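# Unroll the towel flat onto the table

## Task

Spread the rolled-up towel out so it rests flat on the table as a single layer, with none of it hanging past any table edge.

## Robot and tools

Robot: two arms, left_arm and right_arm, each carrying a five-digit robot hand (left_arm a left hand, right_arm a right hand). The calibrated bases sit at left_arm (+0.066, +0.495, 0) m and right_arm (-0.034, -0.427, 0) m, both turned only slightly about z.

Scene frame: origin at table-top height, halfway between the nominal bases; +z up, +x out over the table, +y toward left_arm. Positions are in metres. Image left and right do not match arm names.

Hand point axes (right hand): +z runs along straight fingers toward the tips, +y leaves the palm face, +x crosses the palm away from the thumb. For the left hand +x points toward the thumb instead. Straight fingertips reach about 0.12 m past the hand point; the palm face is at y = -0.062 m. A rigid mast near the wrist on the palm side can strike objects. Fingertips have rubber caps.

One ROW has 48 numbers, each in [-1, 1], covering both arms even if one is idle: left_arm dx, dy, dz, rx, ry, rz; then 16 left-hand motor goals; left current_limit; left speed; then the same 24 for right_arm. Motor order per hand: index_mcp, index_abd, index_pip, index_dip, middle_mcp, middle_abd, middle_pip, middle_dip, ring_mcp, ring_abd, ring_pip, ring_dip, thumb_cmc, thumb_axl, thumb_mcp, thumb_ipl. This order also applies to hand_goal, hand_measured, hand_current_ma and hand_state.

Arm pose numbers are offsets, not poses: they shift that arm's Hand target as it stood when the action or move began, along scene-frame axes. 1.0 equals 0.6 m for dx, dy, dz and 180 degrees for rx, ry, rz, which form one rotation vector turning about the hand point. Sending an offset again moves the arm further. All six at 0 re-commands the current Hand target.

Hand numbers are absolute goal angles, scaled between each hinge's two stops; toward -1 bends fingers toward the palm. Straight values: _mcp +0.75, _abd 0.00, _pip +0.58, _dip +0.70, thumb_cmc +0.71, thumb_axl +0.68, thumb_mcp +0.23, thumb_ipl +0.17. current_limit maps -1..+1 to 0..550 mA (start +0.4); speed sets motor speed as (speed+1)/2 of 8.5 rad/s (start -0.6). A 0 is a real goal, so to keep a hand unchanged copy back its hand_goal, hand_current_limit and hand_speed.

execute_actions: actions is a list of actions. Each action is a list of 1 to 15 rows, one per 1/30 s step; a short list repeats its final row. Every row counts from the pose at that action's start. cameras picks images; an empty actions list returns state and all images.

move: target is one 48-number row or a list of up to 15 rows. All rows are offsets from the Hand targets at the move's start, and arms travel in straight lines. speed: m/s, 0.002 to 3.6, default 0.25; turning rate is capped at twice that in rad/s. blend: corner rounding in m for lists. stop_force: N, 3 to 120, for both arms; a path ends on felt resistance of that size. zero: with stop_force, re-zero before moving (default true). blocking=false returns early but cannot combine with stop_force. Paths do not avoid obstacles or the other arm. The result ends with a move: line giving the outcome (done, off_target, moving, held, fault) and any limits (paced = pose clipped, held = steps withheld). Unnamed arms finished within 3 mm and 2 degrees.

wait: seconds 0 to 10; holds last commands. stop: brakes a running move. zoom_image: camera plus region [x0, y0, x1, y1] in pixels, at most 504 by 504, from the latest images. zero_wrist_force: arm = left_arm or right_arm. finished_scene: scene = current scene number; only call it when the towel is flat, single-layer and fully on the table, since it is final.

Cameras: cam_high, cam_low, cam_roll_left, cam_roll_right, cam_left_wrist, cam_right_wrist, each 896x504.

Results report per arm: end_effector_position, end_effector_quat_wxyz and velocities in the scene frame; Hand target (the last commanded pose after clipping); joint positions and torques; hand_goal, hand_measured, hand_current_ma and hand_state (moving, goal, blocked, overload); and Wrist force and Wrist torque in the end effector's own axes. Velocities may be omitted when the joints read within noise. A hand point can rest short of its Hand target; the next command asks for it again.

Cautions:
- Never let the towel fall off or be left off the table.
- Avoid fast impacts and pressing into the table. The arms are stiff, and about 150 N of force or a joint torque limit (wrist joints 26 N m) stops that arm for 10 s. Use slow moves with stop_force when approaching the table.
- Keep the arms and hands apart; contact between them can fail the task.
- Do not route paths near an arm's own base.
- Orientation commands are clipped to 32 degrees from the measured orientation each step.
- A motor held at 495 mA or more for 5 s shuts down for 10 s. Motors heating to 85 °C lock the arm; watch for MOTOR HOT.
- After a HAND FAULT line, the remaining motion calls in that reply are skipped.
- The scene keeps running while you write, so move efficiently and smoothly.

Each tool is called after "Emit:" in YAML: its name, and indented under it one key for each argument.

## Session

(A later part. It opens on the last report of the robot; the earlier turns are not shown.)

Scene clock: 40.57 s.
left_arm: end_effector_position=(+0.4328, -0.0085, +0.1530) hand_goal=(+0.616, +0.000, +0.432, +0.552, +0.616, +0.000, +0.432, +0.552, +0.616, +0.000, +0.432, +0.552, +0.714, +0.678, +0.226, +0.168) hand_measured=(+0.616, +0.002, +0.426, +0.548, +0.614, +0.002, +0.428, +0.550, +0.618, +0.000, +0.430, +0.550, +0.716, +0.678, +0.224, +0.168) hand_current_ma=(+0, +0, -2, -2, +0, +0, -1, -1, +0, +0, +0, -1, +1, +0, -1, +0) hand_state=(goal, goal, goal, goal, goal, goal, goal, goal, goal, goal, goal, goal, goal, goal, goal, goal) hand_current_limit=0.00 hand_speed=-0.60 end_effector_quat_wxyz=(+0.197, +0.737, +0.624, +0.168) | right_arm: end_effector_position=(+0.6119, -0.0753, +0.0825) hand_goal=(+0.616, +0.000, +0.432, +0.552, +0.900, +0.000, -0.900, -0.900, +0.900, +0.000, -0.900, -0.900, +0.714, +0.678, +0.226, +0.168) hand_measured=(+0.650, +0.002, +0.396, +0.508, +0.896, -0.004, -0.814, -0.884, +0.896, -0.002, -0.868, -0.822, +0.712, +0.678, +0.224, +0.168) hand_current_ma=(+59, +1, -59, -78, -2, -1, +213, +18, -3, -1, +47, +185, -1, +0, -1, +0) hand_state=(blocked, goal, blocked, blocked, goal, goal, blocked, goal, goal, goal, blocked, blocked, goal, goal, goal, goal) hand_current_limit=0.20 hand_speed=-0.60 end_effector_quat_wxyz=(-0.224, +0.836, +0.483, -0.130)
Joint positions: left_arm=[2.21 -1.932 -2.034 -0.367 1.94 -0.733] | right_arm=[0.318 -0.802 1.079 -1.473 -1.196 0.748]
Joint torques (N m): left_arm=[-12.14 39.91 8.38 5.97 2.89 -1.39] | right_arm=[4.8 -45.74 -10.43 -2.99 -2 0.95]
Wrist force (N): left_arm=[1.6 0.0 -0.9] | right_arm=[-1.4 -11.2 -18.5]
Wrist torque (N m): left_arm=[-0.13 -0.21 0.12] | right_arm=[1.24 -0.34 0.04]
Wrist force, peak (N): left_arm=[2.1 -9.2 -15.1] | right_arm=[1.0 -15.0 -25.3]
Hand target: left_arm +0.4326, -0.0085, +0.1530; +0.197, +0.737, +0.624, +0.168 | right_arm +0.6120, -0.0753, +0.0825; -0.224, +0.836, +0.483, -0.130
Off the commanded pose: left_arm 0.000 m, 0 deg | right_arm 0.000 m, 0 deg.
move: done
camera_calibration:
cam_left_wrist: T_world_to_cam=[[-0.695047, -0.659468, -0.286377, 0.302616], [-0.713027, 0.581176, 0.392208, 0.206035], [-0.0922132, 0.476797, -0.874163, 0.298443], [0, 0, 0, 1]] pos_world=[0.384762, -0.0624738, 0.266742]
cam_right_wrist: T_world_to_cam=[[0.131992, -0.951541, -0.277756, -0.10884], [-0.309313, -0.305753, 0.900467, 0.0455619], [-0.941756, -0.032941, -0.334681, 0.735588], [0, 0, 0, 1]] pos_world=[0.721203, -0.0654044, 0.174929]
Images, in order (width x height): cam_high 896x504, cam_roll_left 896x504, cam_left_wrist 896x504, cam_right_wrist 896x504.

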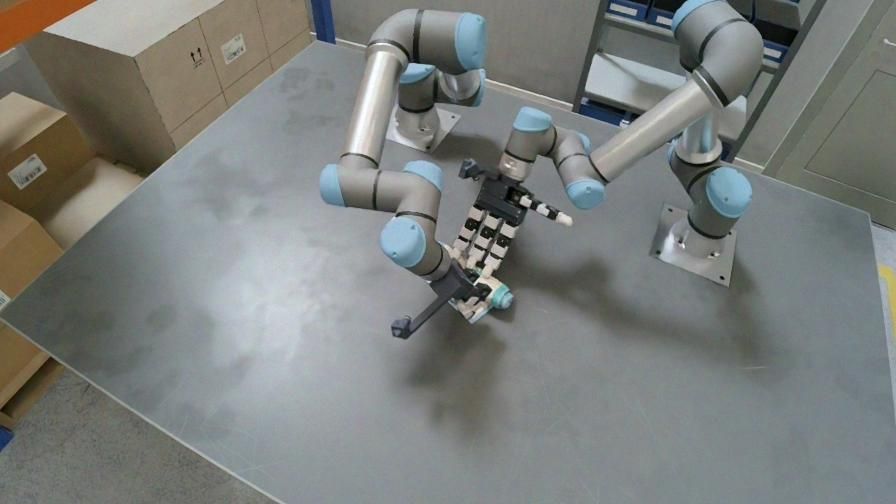

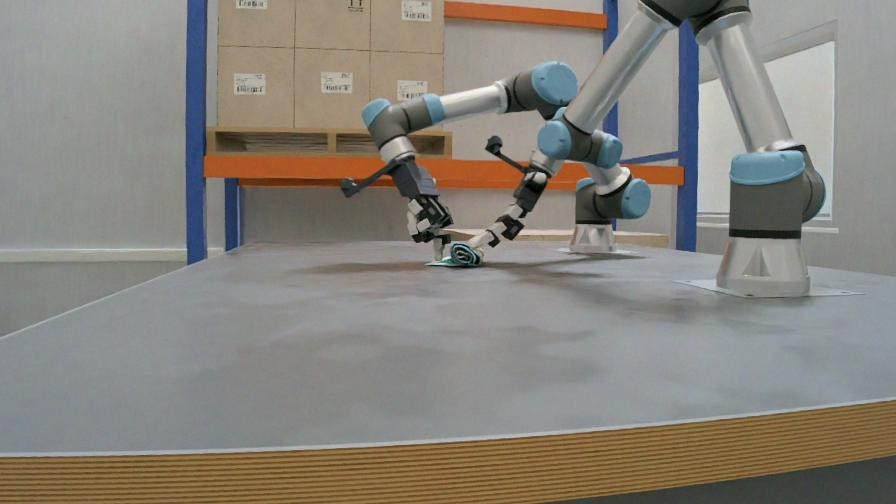

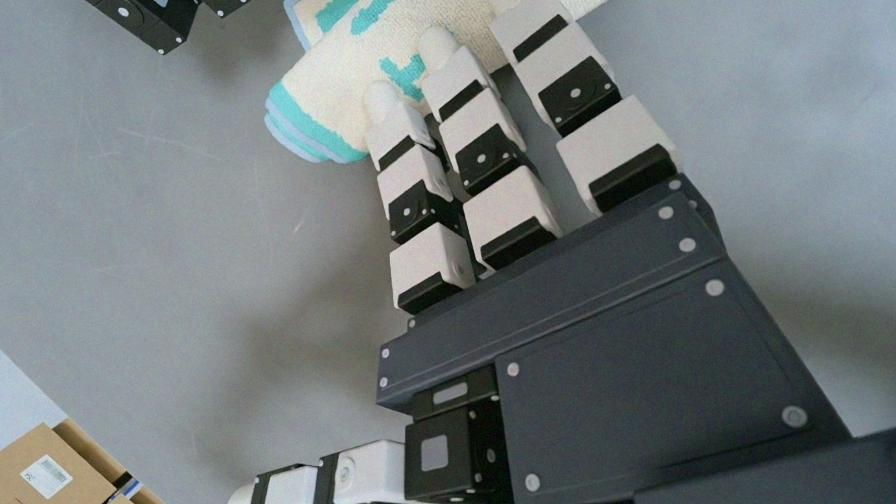

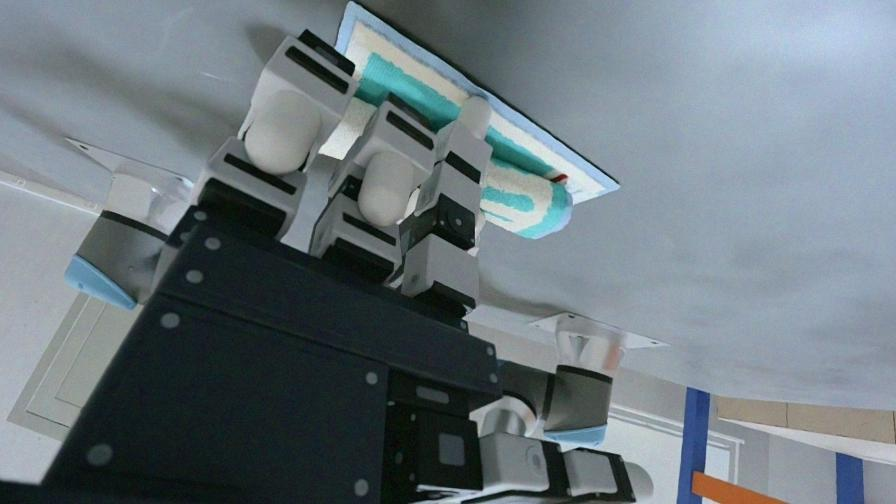

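Emit:
move:
  target:
    - [0,0,0.05,0,0,0,0.616,0,0.431,0.551,0.616,0,0.431,0.551,0.616,0,0.431,0.551,0.714,0.678,0.226,0.168,0.0,-0.6,0,0,0.0,0,0,0,0.616,0,0.431,0.551,0.9,0,-0.75,-0.75,0.9,0,-0.75,-0.75,0.714,0.678,0.226,0.168,0.2,-0.6]
    - [0.042,-0.007,0.05,0,0,0,0.616,0,0.431,0.551,0.616,0,0.431,0.551,0.616,0,0.431,0.551,0.714,0.678,0.226,0.168,0.0,-0.6,0,0,0.0,0,0,0,0.616,0,0.431,0.551,0.9,0,-0.75,-0.75,0.9,0,-0.75,-0.75,0.714,0.678,0.226,0.168,0.2,-0.6]
    - [0.042,-0.007,0.002,0,0,0,0.616,0,0.431,0.551,0.616,0,0.431,0.551,0.616,0,0.431,0.551,0.714,0.678,0.226,0.168,0.0,-0.6,0,0,0.0,0,0,0,0.616,0,0.431,0.551,0.9,0,-0.75,-0.75,0.9,0,-0.75,-0.75,0.714,0.678,0.226,0.168,0.2,-0.6]
    - [-0.075,0.023,-0.005,0,0,0,0.616,0,0.431,0.551,0.616,0,0.431,0.551,0.616,0,0.431,0.551,0.714,0.678,0.226,0.168,0.0,-0.6,0,0,0.0,0,0,0,0.616,0,0.431,0.551,0.9,0,-0.75,-0.75,0.9,0,-0.75,-0.75,0.714,0.678,0.226,0.168,0.2,-0.6]
  speed: [0.08,0.1,0.06,0.05]
  cameras: ["cam_high","cam_left_wrist","cam_right_wrist","cam_roll_left","cam_roll_right"]

Emit:
zoom_image:
  camera: "cam_right_wrist"
  region: [260, 0, 680, 240]

Emit:
zoom_image:
  camera: "cam_roll_left"
  region: [385, 175, 545, 285]

Emit:
zoom_image:
  camera: "cam_high"
  region: [400, 210, 540, 330]

Scene clock: 45.87 s.
left_arm: end_effector_position=(+0.3879, +0.0052, +0.1500) hand_goal=(+0.616, +0.000, +0.432, +0.552, +0.616, +0.000, +0.432, +0.552, +0.616, +0.000, +0.432, +0.552, +0.714, +0.678, +0.226, +0.168) hand_measured=(+0.620, +0.000, +0.430, +0.550, +0.620, +0.000, +0.432, +0.550, +0.620, +0.000, +0.432, +0.550, +0.716, +0.678, +0.224, +0.168) hand_current_ma=(+1, +0, +0, -1, +1, +0, +0, -1, +1, +0, +0, -1, +1, +0, -1, +0) hand_state=(goal, goal, goal, goal, goal, goal, goal, goal, goal, goal, goal, goal, goal, goal, goal, goal) hand_current_limit=0.00 hand_speed=-0.60 end_effector_quat_wxyz=(+0.197, +0.737, +0.624, +0.168) | right_arm: end_effector_position=(+0.6119, -0.0753, +0.0825) hand_goal=(+0.616, +0.000, +0.432, +0.552, +0.900, +0.000, -0.750, -0.750, +0.900, +0.000, -0.750, -0.750, +0.714, +0.678, +0.226, +0.168) hand_measured=(+0.650, +0.002, +0.396, +0.508, +0.896, -0.004, -0.750, -0.752, +0.896, -0.002, -0.750, -0.752, +0.712, +0.678, +0.224, +0.168) hand_current_ma=(+59, +1, -59, -78, -2, -1, +0, -1, -3, -1, +0, -1, -1, +0, -1, +0) hand_state=(blocked, goal, blocked, blocked, goal, goal, goal, goal, goal, goal, goal, goal, goal, goal, goal, goal) hand_current_limit=0.20 hand_speed=-0.60 end_effector_quat_wxyz=(-0.224, +0.836, +0.483, -0.130)
Joint positions: left_arm=[2.149 -1.882 -2.113 -0.36 1.963 -0.795] | right_arm=[0.318 -0.802 1.079 -1.473 -1.196 0.748]
Joint torques (N m): left_arm=[-12.88 33.85 6.89 0.23 2.77 -1.33] | right_arm=[4.63 -46.99 -19.77 -3.01 -0.88 0.86]
Wrist force (N): left_arm=[1.5 -0.7 -0.7] | right_arm=[-1.5 -11.0 -18.5]
Wrist torque (N m): left_arm=[-0.16 -0.19 0.13] | right_arm=[1.25 -0.34 0.03]
Wrist force, peak (N): left_arm=[1.6 1.1 -3.1] | right_arm=[-1.4 -11.4 -19.0]
Hand target: left_arm +0.3876, +0.0053, +0.1500; +0.197, +0.737, +0.624, +0.168 | right_arm +0.6120, -0.0753, +0.0825; -0.224, +0.836, +0.483, -0.130
Off the commanded pose: left_arm 0.000 m, 0 deg | right_arm 0.000 m, 0 deg.
move: done
camera_calibration:
cam_left_wrist: T_world_to_cam=[[-0.695047, -0.659468, -0.286377, 0.27965], [-0.713027, 0.581176, 0.392208, 0.167177], [-0.0922132, 0.476797, -0.874163, 0.285101], [0, 0, 0, 1]] pos_world=[0.339862, -0.0486738, 0.263742]
cam_right_wrist: T_world_to_cam=[[0.132018, -0.95154, -0.277745, -0.108861], [-0.309398, -0.305755, 0.900437, 0.0456281], [-0.941724, -0.0329404, -0.33477, 0.73558], [0, 0, 0, 1]] pos_world=[0.721202, -0.0654044, 0.174929]
Images, in order (width x height): cam_high 896x504, cam_roll_left 896x504, cam_roll_right 896x504, cam_left_wrist 896x504, cam_right_wrist 896x504.

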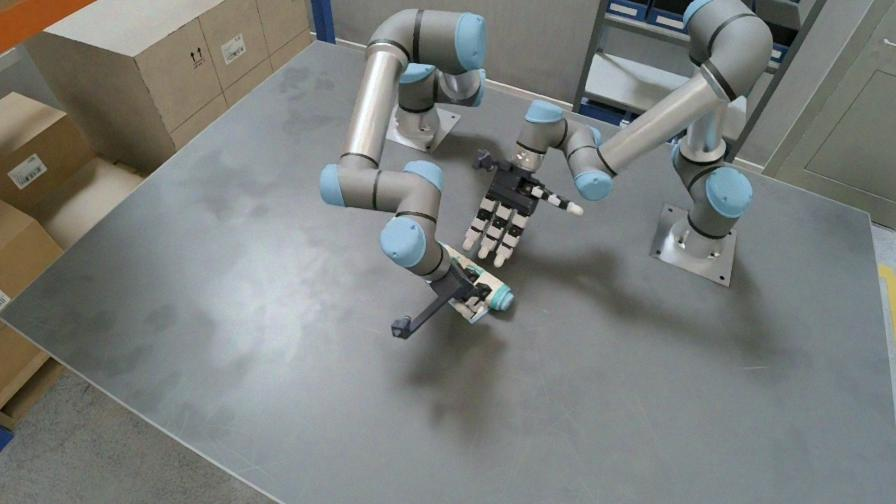

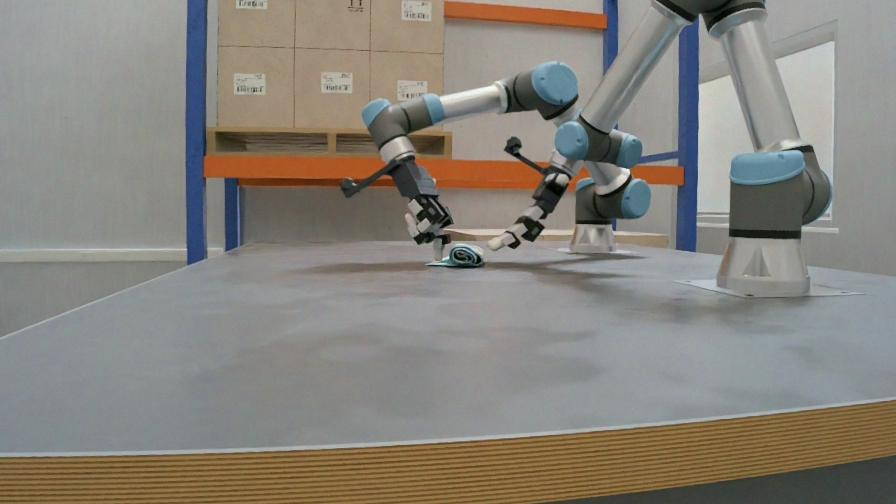

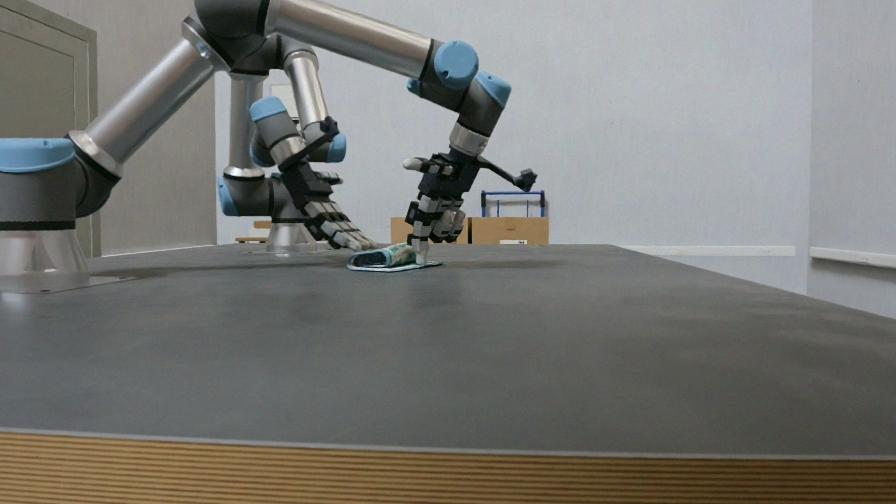

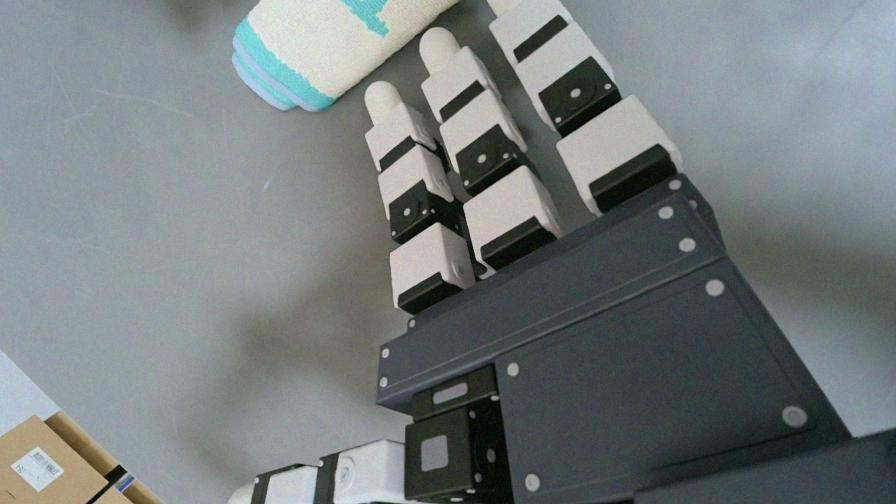

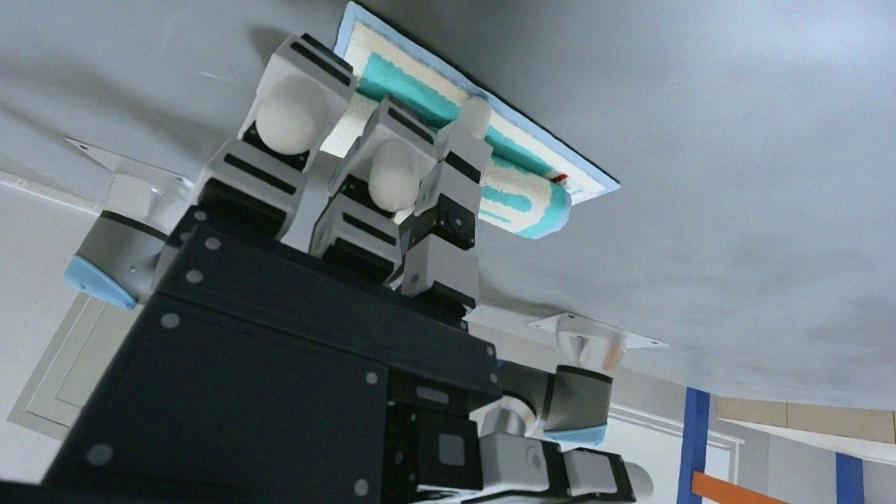

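Scaled by 1.200 from the camera's 896x504 image, which has a finer 1280x720 frame.

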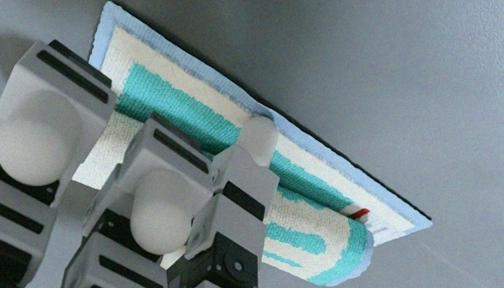

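Scaled by 3.150 from the camera's 896x504 image, which has a finer 1280x720 frame.

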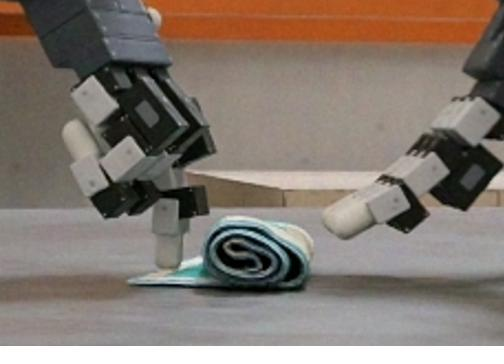

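Scaled by 3.600 from the camera's 896x504 image, which has a finer 1280x720 frame.

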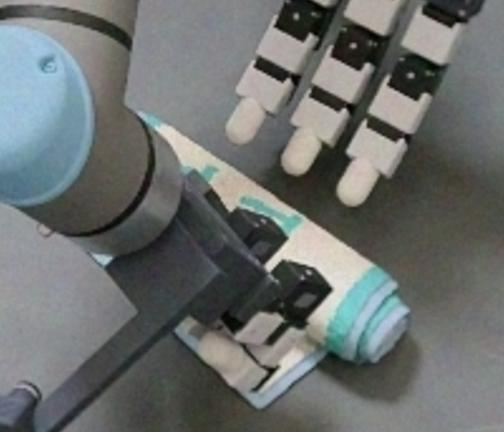

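Emit:
move:
  target:
    - [0,0,0.06,0,0,0,0.616,0,0.431,0.551,0.616,0,0.431,0.551,0.616,0,0.431,0.551,0.714,0.678,0.226,0.168,0.0,-0.6,0,0,0.0,0,0,0,0.616,0,0.431,0.551,0.9,0,-0.75,-0.75,0.9,0,-0.75,-0.75,0.714,0.678,0.226,0.168,0.2,-0.6]
    - [0.16,0,0.05,0,0,0,0.616,0,0.431,0.551,0.616,0,0.431,0.551,0.616,0,0.431,0.551,0.714,0.678,0.226,0.168,0.0,-0.6,0,0,0.0,0,0,0,0.616,0,0.431,0.551,0.9,0,-0.75,-0.75,0.9,0,-0.75,-0.75,0.714,0.678,0.226,0.168,0.2,-0.6]
    - [0.16,0,0.005,0,0,0,0.616,0,0.431,0.551,0.616,0,0.431,0.551,0.616,0,0.431,0.551,0.714,0.678,0.226,0.168,0.0,-0.6,0,0,0.0,0,0,0,0.616,0,0.431,0.551,0.9,0,-0.75,-0.75,0.9,0,-0.75,-0.75,0.714,0.678,0.226,0.168,0.2,-0.6]
    - [0.03,0.026,-0.005,0,0,0,0.616,0,0.431,0.551,0.616,0,0.431,0.551,0.616,0,0.431,0.551,0.714,0.678,0.226,0.168,0.0,-0.6,0,0,0.0,0,0,0,0.616,0,0.431,0.551,0.9,0,-0.75,-0.75,0.9,0,-0.75,-0.75,0.714,0.678,0.226,0.168,0.2,-0.6]
  speed: [0.1,0.1,0.06,0.05]
  cameras: ["cam_high","cam_left_wrist","cam_right_wrist","cam_roll_left","cam_roll_right"]

Emit:
zoom_image:
  camera: "cam_right_wrist"
  region: [260, 0, 680, 240]

Emit:
zoom_image:
  camera: "cam_roll_left"
  region: [385, 175, 545, 285]

Emit:
zoom_image:
  camera: "cam_high"
  region: [400, 210, 540, 330]

Scene clock: 52.73 s.
left_arm: end_effector_position=(+0.4058, +0.0209, +0.1470) hand_goal=(+0.616, +0.000, +0.432, +0.552, +0.616, +0.000, +0.432, +0.552, +0.616, +0.000, +0.432, +0.552, +0.714, +0.678, +0.226, +0.168) hand_measured=(+0.618, +0.000, +0.428, +0.548, +0.594, +0.000, +0.412, +0.540, +0.588, -0.002, +0.406, +0.536, +0.716, +0.678, +0.224, +0.168) hand_current_ma=(+0, +0, -1, -2, -25, +0, -18, -8, -35, +0, -27, -12, +1, +0, -1, +0) hand_state=(goal, goal, goal, goal, blocked, goal, goal, goal, blocked, goal, blocked, goal, goal, goal, goal, goal) hand_current_limit=0.00 hand_speed=-0.60 end_effector_quat_wxyz=(+0.197, +0.737, +0.624, +0.168) end_effector_velocity=(-0.001, +0.001, +0.000) end_effector_angular_velocity=(-0.001, +0.000, +0.003) | right_arm: end_effector_position=(+0.6120, -0.0753, +0.0825) hand_goal=(+0.616, +0.000, +0.432, +0.552, +0.900, +0.000, -0.750, -0.750, +0.900, +0.000, -0.750, -0.750, +0.714, +0.678, +0.226, +0.168) hand_measured=(+0.650, +0.002, +0.396, +0.508, +0.896, -0.004, -0.750, -0.752, +0.896, -0.002, -0.750, -0.752, +0.712, +0.678, +0.224, +0.168) hand_current_ma=(+59, +1, -59, -78, -2, -1, +0, -1, -3, -1, +0, -1, -1, +0, -1, +0) hand_state=(blocked, goal, blocked, blocked, goal, goal, goal, goal, goal, goal, goal, goal, goal, goal, goal, goal) hand_current_limit=0.20 hand_speed=-0.60 end_effector_quat_wxyz=(-0.224, +0.836, +0.483, -0.130)
Joint positions: left_arm=[2.198 -1.875 -2.143 -0.319 1.945 -0.746] | right_arm=[0.318 -0.802 1.079 -1.473 -1.196 0.748]
Joint velocities: left_arm=[-0.002 0.002 -0.002 0 0.001 -0.005] | right_arm=[within noise]
Joint torques (N m): left_arm=[-9.58 36.73 6.68 2.74 2.18 -1.55] | right_arm=[4.81 -47.2 -22.15 -3.01 0.46 0.92]
Wrist force (N): left_arm=[1.8 0.8 -2.4] | right_arm=[-1.5 -11.2 -18.7]
Wrist torque (N m): left_arm=[-0.17 -0.24 0.08] | right_arm=[1.25 -0.33 0.03]
Wrist force, peak (N): left_arm=[2.0 4.2 -3.5] | right_arm=[-1.5 -11.5 -18.9]
Hand target: left_arm +0.4056, +0.0209, +0.1470; +0.197, +0.737, +0.624, +0.168 | right_arm +0.6120, -0.0753, +0.0825; -0.224, +0.836, +0.483, -0.130
Off the commanded pose: left_arm 0.000 m, 0 deg | right_arm 0.000 m, 0 deg.
move: done
camera_calibration:
cam_left_wrist: T_world_to_cam=[[-0.695021, -0.659516, -0.28633, 0.301497], [-0.713051, 0.581186, 0.392149, 0.172075], [-0.0922179, 0.476719, -0.874205, 0.2767], [0, 0, 0, 1]] pos_world=[0.357762, -0.0330737, 0.260742]
cam_right_wrist: T_world_to_cam=[[0.132018, -0.95154, -0.277745, -0.108861], [-0.309398, -0.305755, 0.900437, 0.0456281], [-0.941724, -0.0329404, -0.33477, 0.73558], [0, 0, 0, 1]] pos_world=[0.721202, -0.0654044, 0.174929]
Images, in order (width x height): cam_high 896x504, cam_roll_left 896x504, cam_roll_right 896x504, cam_left_wrist 896x504, cam_right_wrist 896x504.

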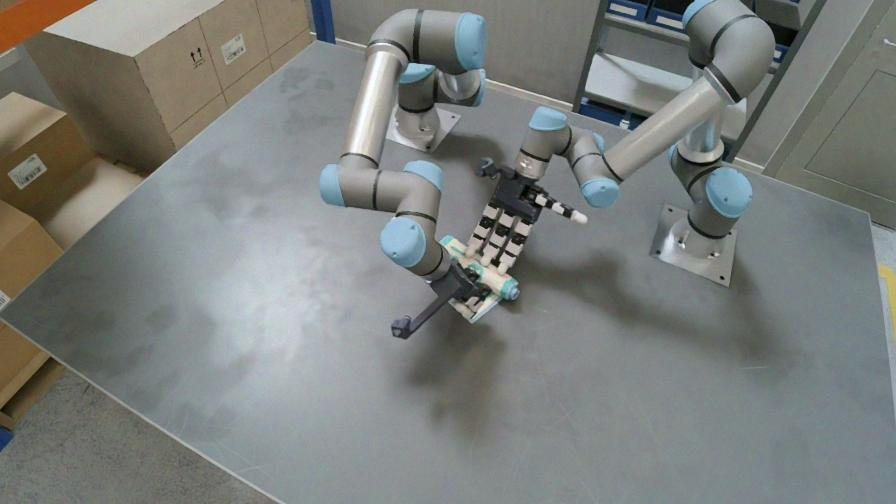

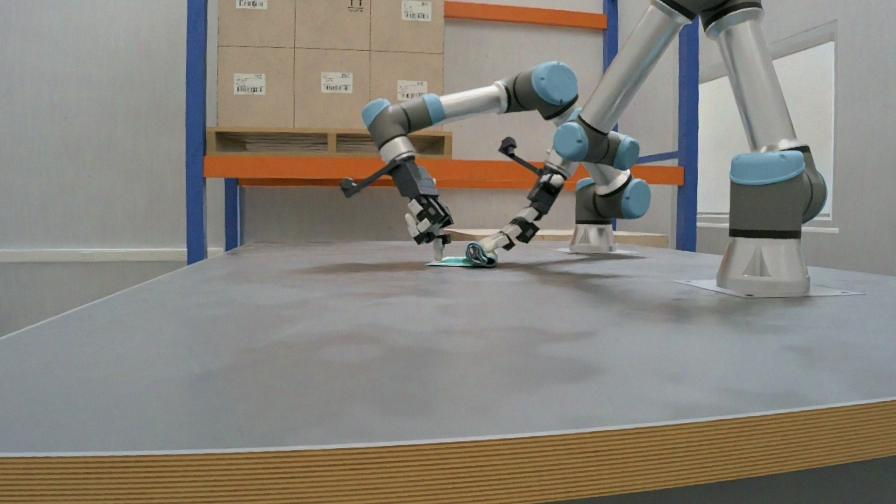

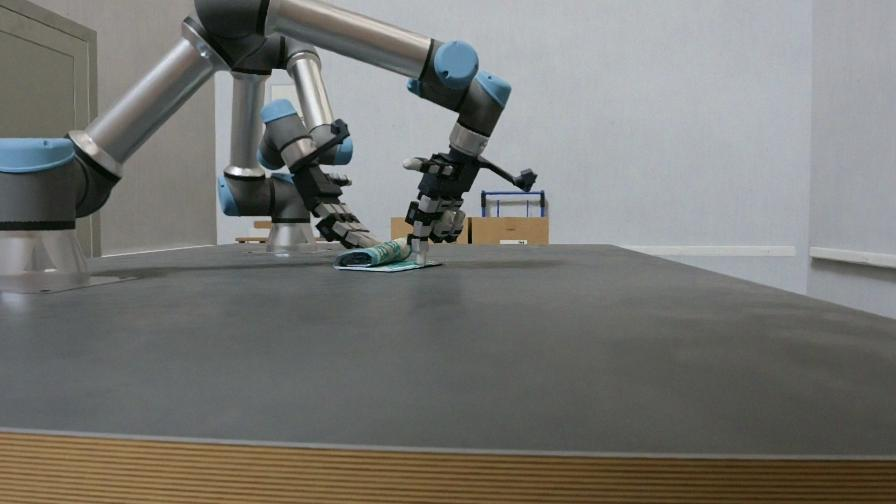

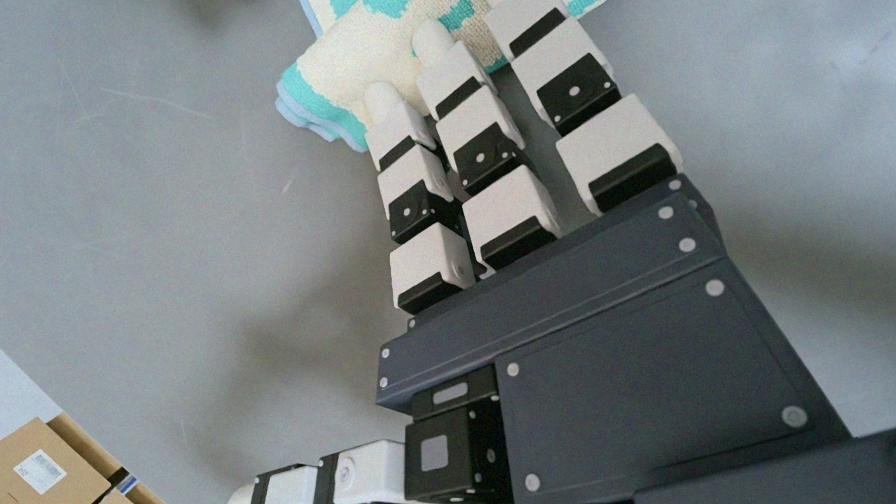

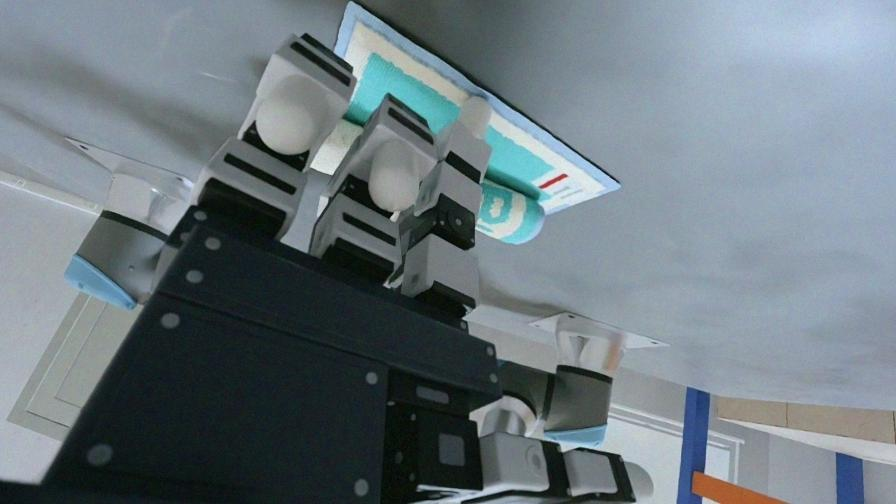

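Scaled by 1.200 from the camera's 896x504 image, which has a finer 1280x720 frame.

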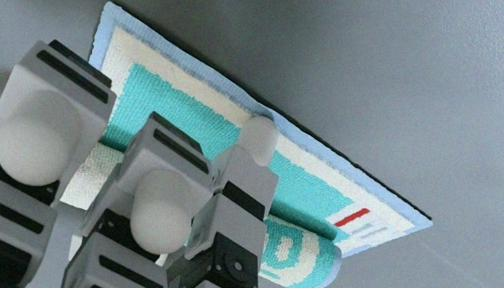

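Scaled by 3.150 from the camera's 896x504 image, which has a finer 1280x720 frame.

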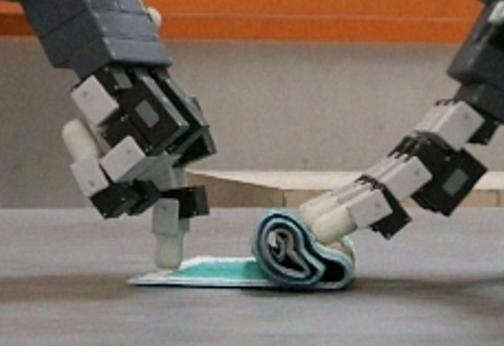

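Scaled by 3.600 from the camera's 896x504 image, which has a finer 1280x720 frame.

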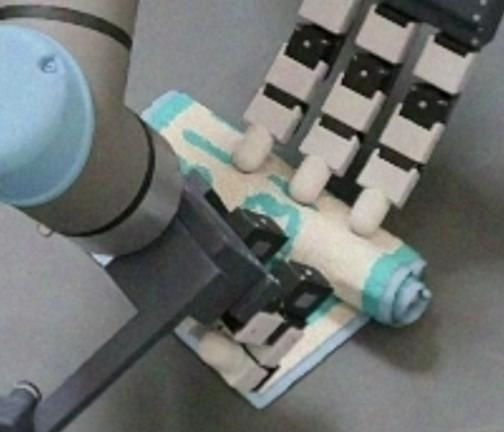

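Emit:
move:
  target:
    - [0,0,0.06,0,0,0,0.616,0,0.431,0.551,0.616,0,0.431,0.551,0.616,0,0.431,0.551,0.714,0.678,0.226,0.168,0.0,-0.6,0,0,0.0,0,0,0,0.616,0,0.431,0.551,0.9,0,-0.75,-0.75,0.9,0,-0.75,-0.75,0.714,0.678,0.226,0.168,0.2,-0.6]
    - [0.0863,-0.026,0.05,0,0,-0.039,0.616,0,0.431,0.551,0.616,0,0.431,0.551,0.616,0,0.431,0.551,0.714,0.678,0.226,0.168,0.0,-0.6,0,0,0.0,0,0,0,0.616,0,0.431,0.551,0.9,0,-0.75,-0.75,0.9,0,-0.75,-0.75,0.714,0.678,0.226,0.168,0.2,-0.6]
    - [0.0863,-0.026,0.0083,0,0,-0.039,0.616,0,0.431,0.551,0.616,0,0.431,0.551,0.616,0,0.431,0.551,0.714,0.678,0.226,0.168,0.0,-0.6,0,0,0.0,0,0,0,0.616,0,0.431,0.551,0.9,0,-0.75,-0.75,0.9,0,-0.75,-0.75,0.714,0.678,0.226,0.168,0.2,-0.6]
    - [-0.0497,0.0142,-0.0017,0,0,-0.039,0.616,0,0.431,0.551,0.616,0,0.431,0.551,0.616,0,0.431,0.551,0.714,0.678,0.226,0.168,0.0,-0.6,0,0,0.0,0,0,0,0.616,0,0.431,0.551,0.9,0,-0.75,-0.75,0.9,0,-0.75,-0.75,0.714,0.678,0.226,0.168,0.2,-0.6]
  speed: [0.1,0.1,0.06,0.06]
  cameras: ["cam_high","cam_left_wrist","cam_right_wrist","cam_roll_left","cam_roll_right"]

Emit:
zoom_image:
  camera: "cam_roll_left"
  region: [385, 175, 545, 285]

Emit:
zoom_image:
  camera: "cam_high"
  region: [410, 200, 550, 320]

Scene clock: 58.03 s.
left_arm: end_effector_position=(+0.3760, +0.0294, +0.1460) hand_goal=(+0.616, +0.000, +0.432, +0.552, +0.616, +0.000, +0.432, +0.552, +0.616, +0.000, +0.432, +0.552, +0.714, +0.678, +0.226, +0.168) hand_measured=(+0.618, -0.002, +0.430, +0.548, +0.614, +0.000, +0.426, +0.546, +0.594, +0.000, +0.410, +0.538, +0.716, +0.678, +0.224, +0.168) hand_current_ma=(+0, +0, -1, -1, -1, +0, -3, -3, -25, +0, -20, -10, +1, +0, -1, +0) hand_state=(goal, goal, goal, goal, goal, goal, goal, goal, blocked, goal, blocked, goal, goal, goal, goal, goal) hand_current_limit=0.00 hand_speed=-0.60 end_effector_quat_wxyz=(+0.207, +0.774, +0.578, +0.155) end_effector_velocity=(-0.003, +0.000, +0.000) end_effector_angular_velocity=(+0.000, +0.000, -0.002) | right_arm: end_effector_position=(+0.6120, -0.0753, +0.0825) hand_goal=(+0.616, +0.000, +0.432, +0.552, +0.900, +0.000, -0.750, -0.750, +0.900, +0.000, -0.750, -0.750, +0.714, +0.678, +0.226, +0.168) hand_measured=(+0.650, +0.002, +0.396, +0.508, +0.896, -0.004, -0.750, -0.752, +0.896, -0.002, -0.750, -0.752, +0.712, +0.678, +0.224, +0.168) hand_current_ma=(+59, +1, -59, -78, -2, -1, +0, -1, -3, -1, +0, -1, -1, +0, -1, +0) hand_state=(blocked, goal, blocked, blocked, goal, goal, goal, goal, goal, goal, goal, goal, goal, goal, goal, goal) hand_current_limit=0.20 hand_speed=-0.60 end_effector_quat_wxyz=(-0.224, +0.836, +0.483, -0.130)
Joint positions: left_arm=[2.186 -1.816 -2.248 -0.235 1.902 -0.637] | right_arm=[0.318 -0.802 1.079 -1.473 -1.196 0.748]
Joint velocities: left_arm=[-0.005 0.002 -0.003 -0.001 0.001 -0.003] | right_arm=[within noise]
Joint torques (N m): left_arm=[-11.41 33.44 5.76 4.75 2.6 -1.6] | right_arm=[4.29 -46.94 -22.64 -3 0.88 0.87]
Wrist force (N): left_arm=[1.5 0.8 -1.6] | right_arm=[-1.4 -11.2 -18.8]
Wrist torque (N m): left_arm=[-0.20 -0.22 0.06] | right_arm=[1.25 -0.34 0.04]
Wrist force, peak (N): left_arm=[1.5 3.7 -4.5] | right_arm=[-1.5 -11.2 -19.0]
Hand target: left_arm +0.3758, +0.0294, +0.1459; +0.207, +0.774, +0.578, +0.155 | right_arm +0.6120, -0.0753, +0.0825; -0.224, +0.836, +0.483, -0.130
Off the commanded pose: left_arm 0.000 m, 0 deg | right_arm 0.000 m, 0 deg.
move: done
camera_calibration:
cam_left_wrist: T_world_to_cam=[[-0.770447, -0.569575, -0.28635, 0.311887], [-0.636634, 0.663951, 0.392258, 0.115105], [-0.0332974, 0.484514, -0.874149, 0.246621], [0, 0, 0, 1]] pos_world=[0.321784, -0.0182728, 0.259742]
cam_right_wrist: T_world_to_cam=[[0.132018, -0.95154, -0.277745, -0.108861], [-0.309398, -0.305755, 0.900437, 0.0456281], [-0.941724, -0.0329404, -0.33477, 0.73558], [0, 0, 0, 1]] pos_world=[0.721202, -0.0654044, 0.174929]
Images, in order (width x height): cam_high 896x504, cam_roll_left 896x504, cam_roll_right 896x504, cam_left_wrist 896x504, cam_right_wrist 896x504.

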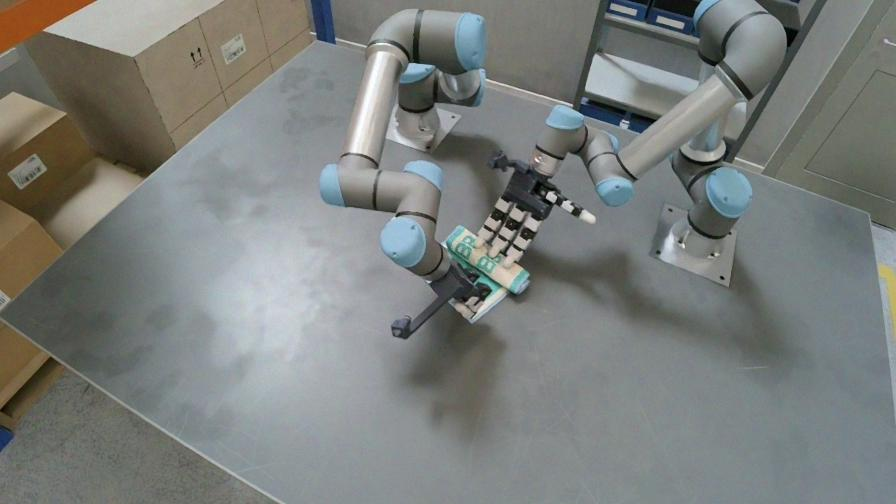

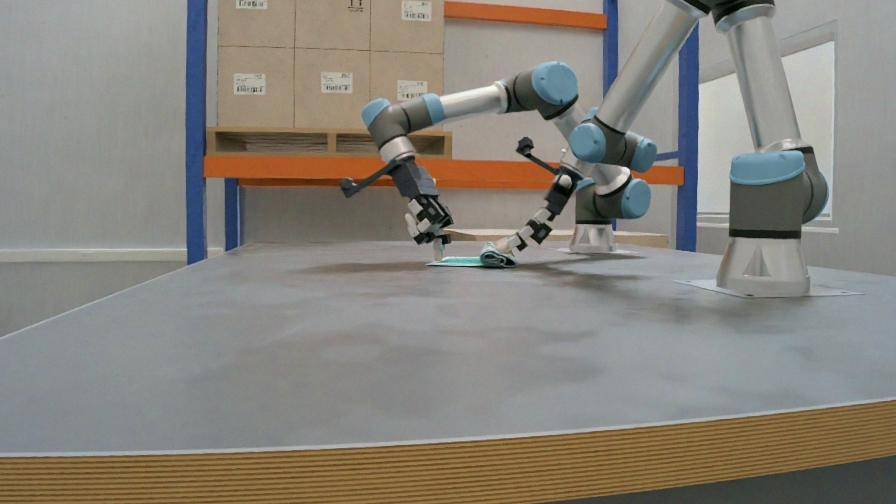

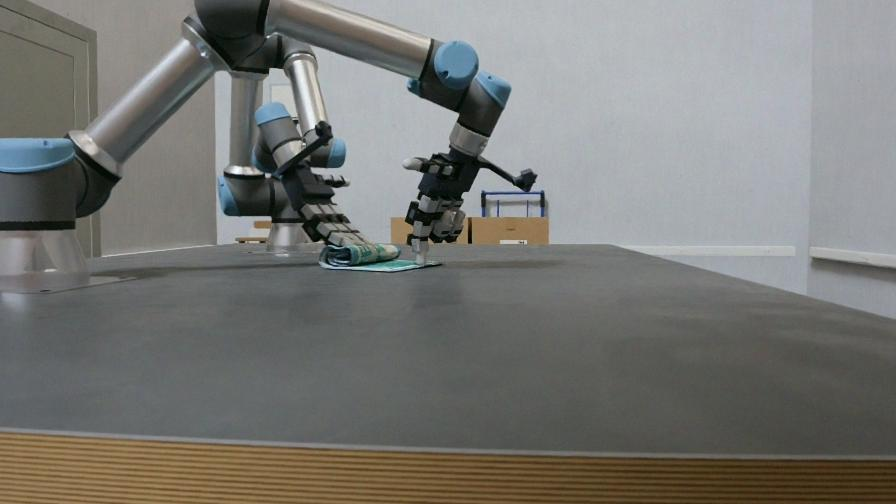

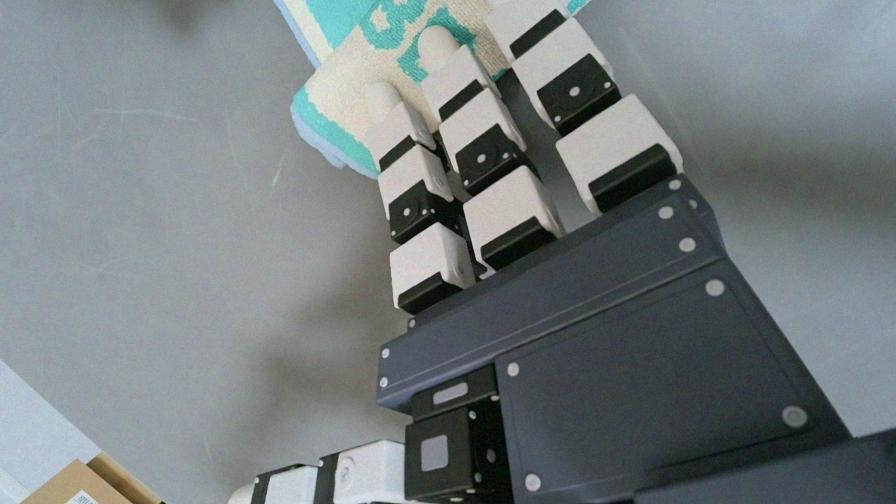

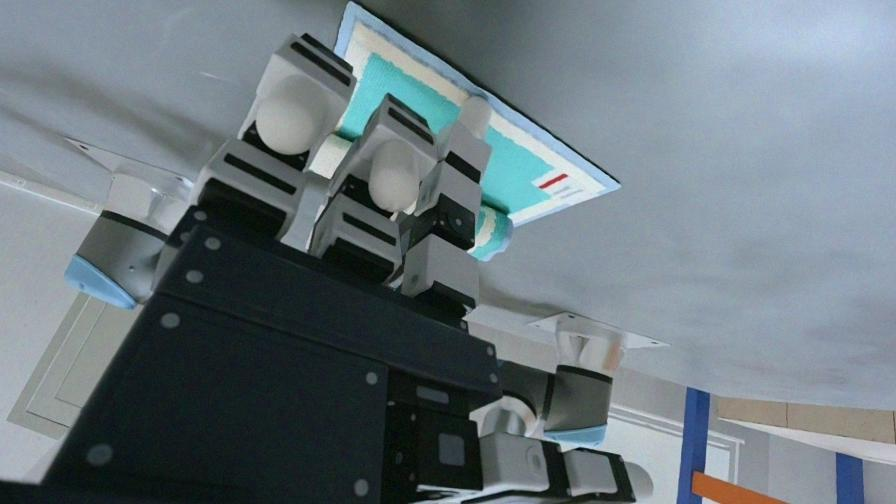

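Scaled by 3.150 from the camera's 896x504 image, which has a finer 1280x720 frame.

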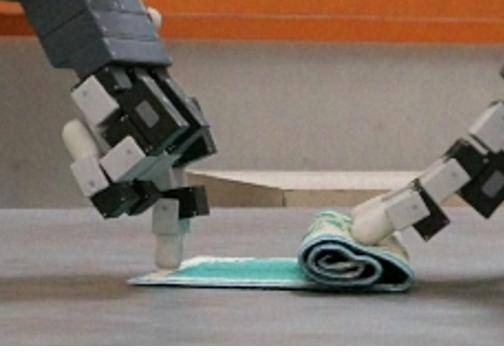

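Scaled by 3.600 from the camera's 896x504 image, which has a finer 1280x720 frame.

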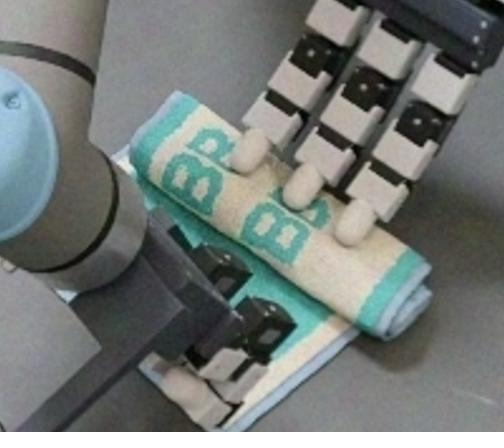

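Emit:
move:
  target:
    - [0,0,0.06,0,0,0,0.616,0,0.431,0.551,0.616,0,0.431,0.551,0.616,0,0.431,0.551,0.714,0.678,0.226,0.168,0.0,-0.6,0,0,0.0,0,0,0,0.616,0,0.431,0.551,0.9,0,-0.75,-0.75,0.9,0,-0.75,-0.75,0.714,0.678,0.226,0.168,0.2,-0.6]
    - [0.0757,-0.03,0.05,0,0,0,0.616,0,0.431,0.551,0.616,0,0.431,0.551,0.616,0,0.431,0.551,0.714,0.678,0.226,0.168,0.0,-0.6,0,0,0.0,0,0,0,0.616,0,0.431,0.551,0.9,0,-0.75,-0.75,0.9,0,-0.75,-0.75,0.714,0.678,0.226,0.168,0.2,-0.6]
    - [0.0757,-0.03,0.0068,0,0,0,0.616,0,0.431,0.551,0.616,0,0.431,0.551,0.616,0,0.431,0.551,0.714,0.678,0.226,0.168,0.0,-0.6,0,0,0.0,0,0,0,0.616,0,0.431,0.551,0.9,0,-0.75,-0.75,0.9,0,-0.75,-0.75,0.714,0.678,0.226,0.168,0.2,-0.6]
    - [-0.0602,0.010,-0.0032,0,0,0,0.616,0,0.431,0.551,0.616,0,0.431,0.551,0.616,0,0.431,0.551,0.714,0.678,0.226,0.168,0.0,-0.6,0,0,0.0,0,0,0,0.616,0,0.431,0.551,0.9,0,-0.75,-0.75,0.9,0,-0.75,-0.75,0.714,0.678,0.226,0.168,0.2,-0.6]
  speed: [0.12,0.12,0.06,0.06]
  blend: [0.01,0.01,0,0]
  cameras: ["cam_high","cam_roll_left","cam_right_wrist"]

Emit:
zoom_image:
  camera: "cam_roll_left"
  region: [405, 175, 565, 285]

Emit:
zoom_image:
  camera: "cam_high"
  region: [410, 200, 550, 320]

Scene clock: 63.57 s.
left_arm: end_effector_position=(+0.3399, +0.0354, +0.1440) hand_goal=(+0.616, +0.000, +0.432, +0.552, +0.616, +0.000, +0.432, +0.552, +0.616, +0.000, +0.432, +0.552, +0.714, +0.678, +0.226, +0.168) hand_measured=(+0.582, -0.002, +0.406, +0.540, +0.580, +0.000, +0.410, +0.540, +0.582, +0.000, +0.406, +0.536, +0.716, +0.678, +0.224, +0.168) hand_current_ma=(-46, +0, -29, -9, -51, +0, -22, -8, -48, +0, -28, -13, +1, +0, -1, +0) hand_state=(blocked, goal, blocked, goal, blocked, goal, blocked, goal, blocked, goal, blocked, goal, goal, goal, goal, goal) hand_current_limit=0.00 hand_speed=-0.60 end_effector_quat_wxyz=(+0.207, +0.774, +0.578, +0.155) | right_arm: end_effector_position=(+0.6120, -0.0753, +0.0825) hand_goal=(+0.616, +0.000, +0.432, +0.552, +0.900, +0.000, -0.750, -0.750, +0.900, +0.000, -0.750, -0.750, +0.714, +0.678, +0.226, +0.168) hand_measured=(+0.650, +0.002, +0.396, +0.508, +0.896, -0.004, -0.750, -0.752, +0.896, -0.002, -0.750, -0.752, +0.712, +0.678, +0.224, +0.168) hand_current_ma=(+60, +1, -59, -78, -2, -1, +0, -1, -3, -1, +0, -1, -1, +0, -1, +0) hand_state=(blocked, goal, blocked, blocked, goal, goal, goal, goal, goal, goal, goal, goal, goal, goal, goal, goal) hand_current_limit=0.20 hand_speed=-0.60 end_effector_quat_wxyz=(-0.224, +0.836, +0.483, -0.130)
Joint positions: left_arm=[2.12 -1.786 -2.289 -0.245 1.928 -0.701] | right_arm=[0.318 -0.802 1.079 -1.473 -1.196 0.748]
Joint torques (N m): left_arm=[-10.53 29.05 2.73 -1.58 2.19 -1.51] | right_arm=[3.93 -47.31 -22.52 -2.88 0.77 0.86]
Wrist force (N): left_arm=[1.1 4.6 -4.0] | right_arm=[-1.4 -11.4 -18.5]
Wrist torque (N m): left_arm=[-0.47 -0.32 -0.01] | right_arm=[1.21 -0.35 0.03]
Wrist force, peak (N): left_arm=[1.1 4.9 -4.1] | right_arm=[-1.5 -11.5 -18.9]
Hand target: left_arm +0.3397, +0.0354, +0.1440; +0.207, +0.774, +0.578, +0.155 | right_arm +0.6120, -0.0753, +0.0825; -0.224, +0.836, +0.483, -0.130
Off the commanded pose: left_arm 0.000 m, 0 deg | right_arm 0.000 m, 0 deg.
move: done
camera_calibration:
cam_right_wrist: T_world_to_cam=[[0.132018, -0.95154, -0.277745, -0.108861], [-0.309398, -0.305755, 0.900437, 0.0456281], [-0.941724, -0.0329404, -0.33477, 0.73558], [0, 0, 0, 1]] pos_world=[0.721202, -0.0654044, 0.174929]
Images, in order (width x height): cam_high 896x504, cam_roll_left 896x504, cam_right_wrist 896x504.

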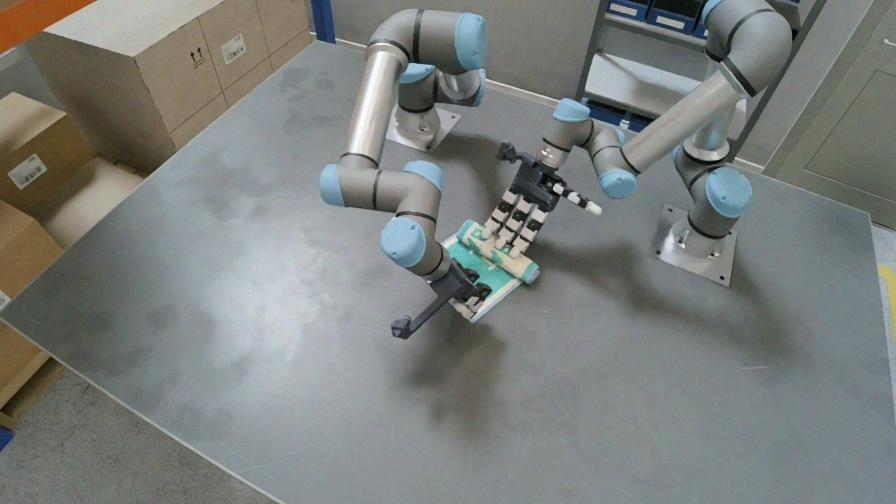

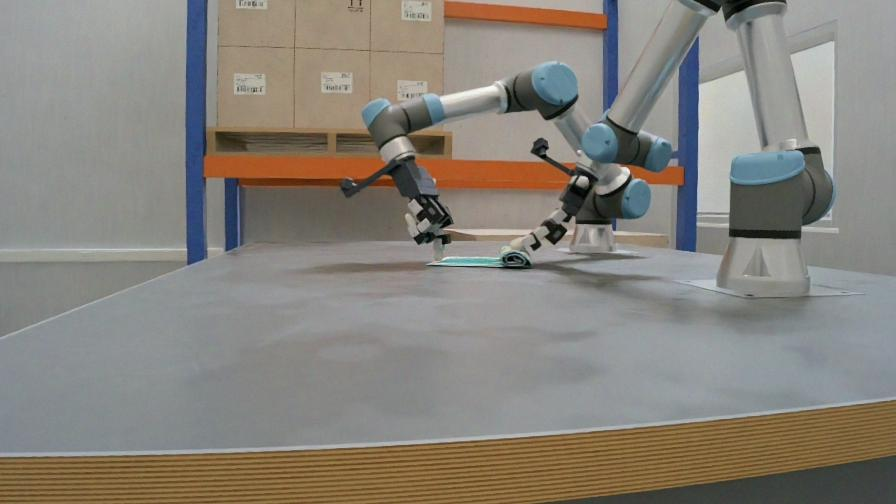

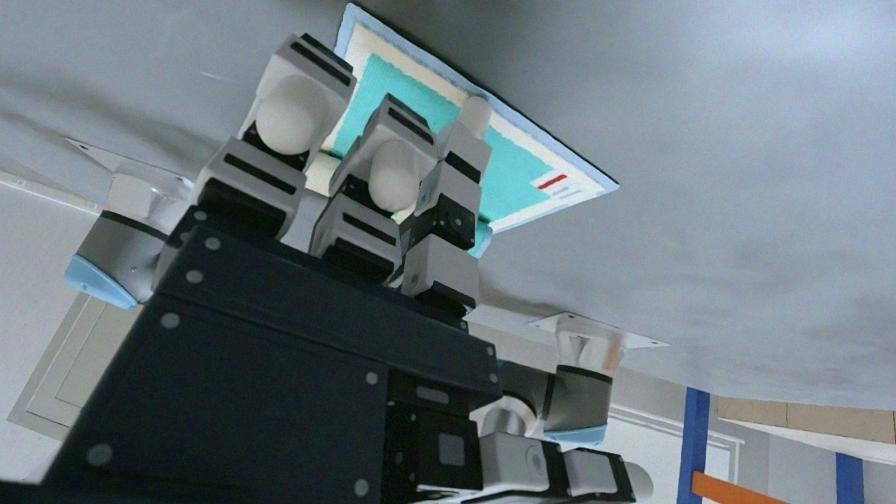

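Scaled by 3.150 from the camera's 896x504 image, which has a finer 1280x720 frame.

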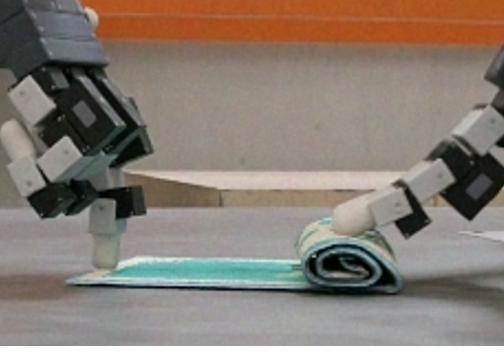

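Scaled by 3.600 from the camera's 896x504 image, which has a finer 1280x720 frame.

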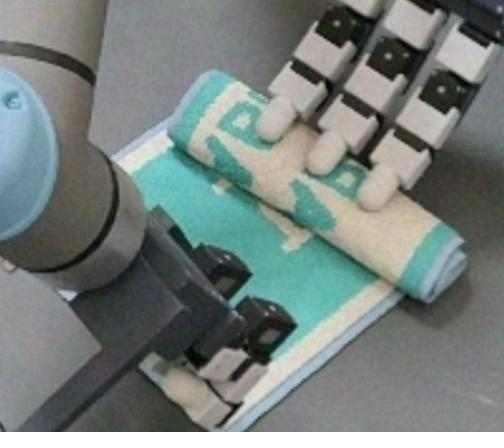

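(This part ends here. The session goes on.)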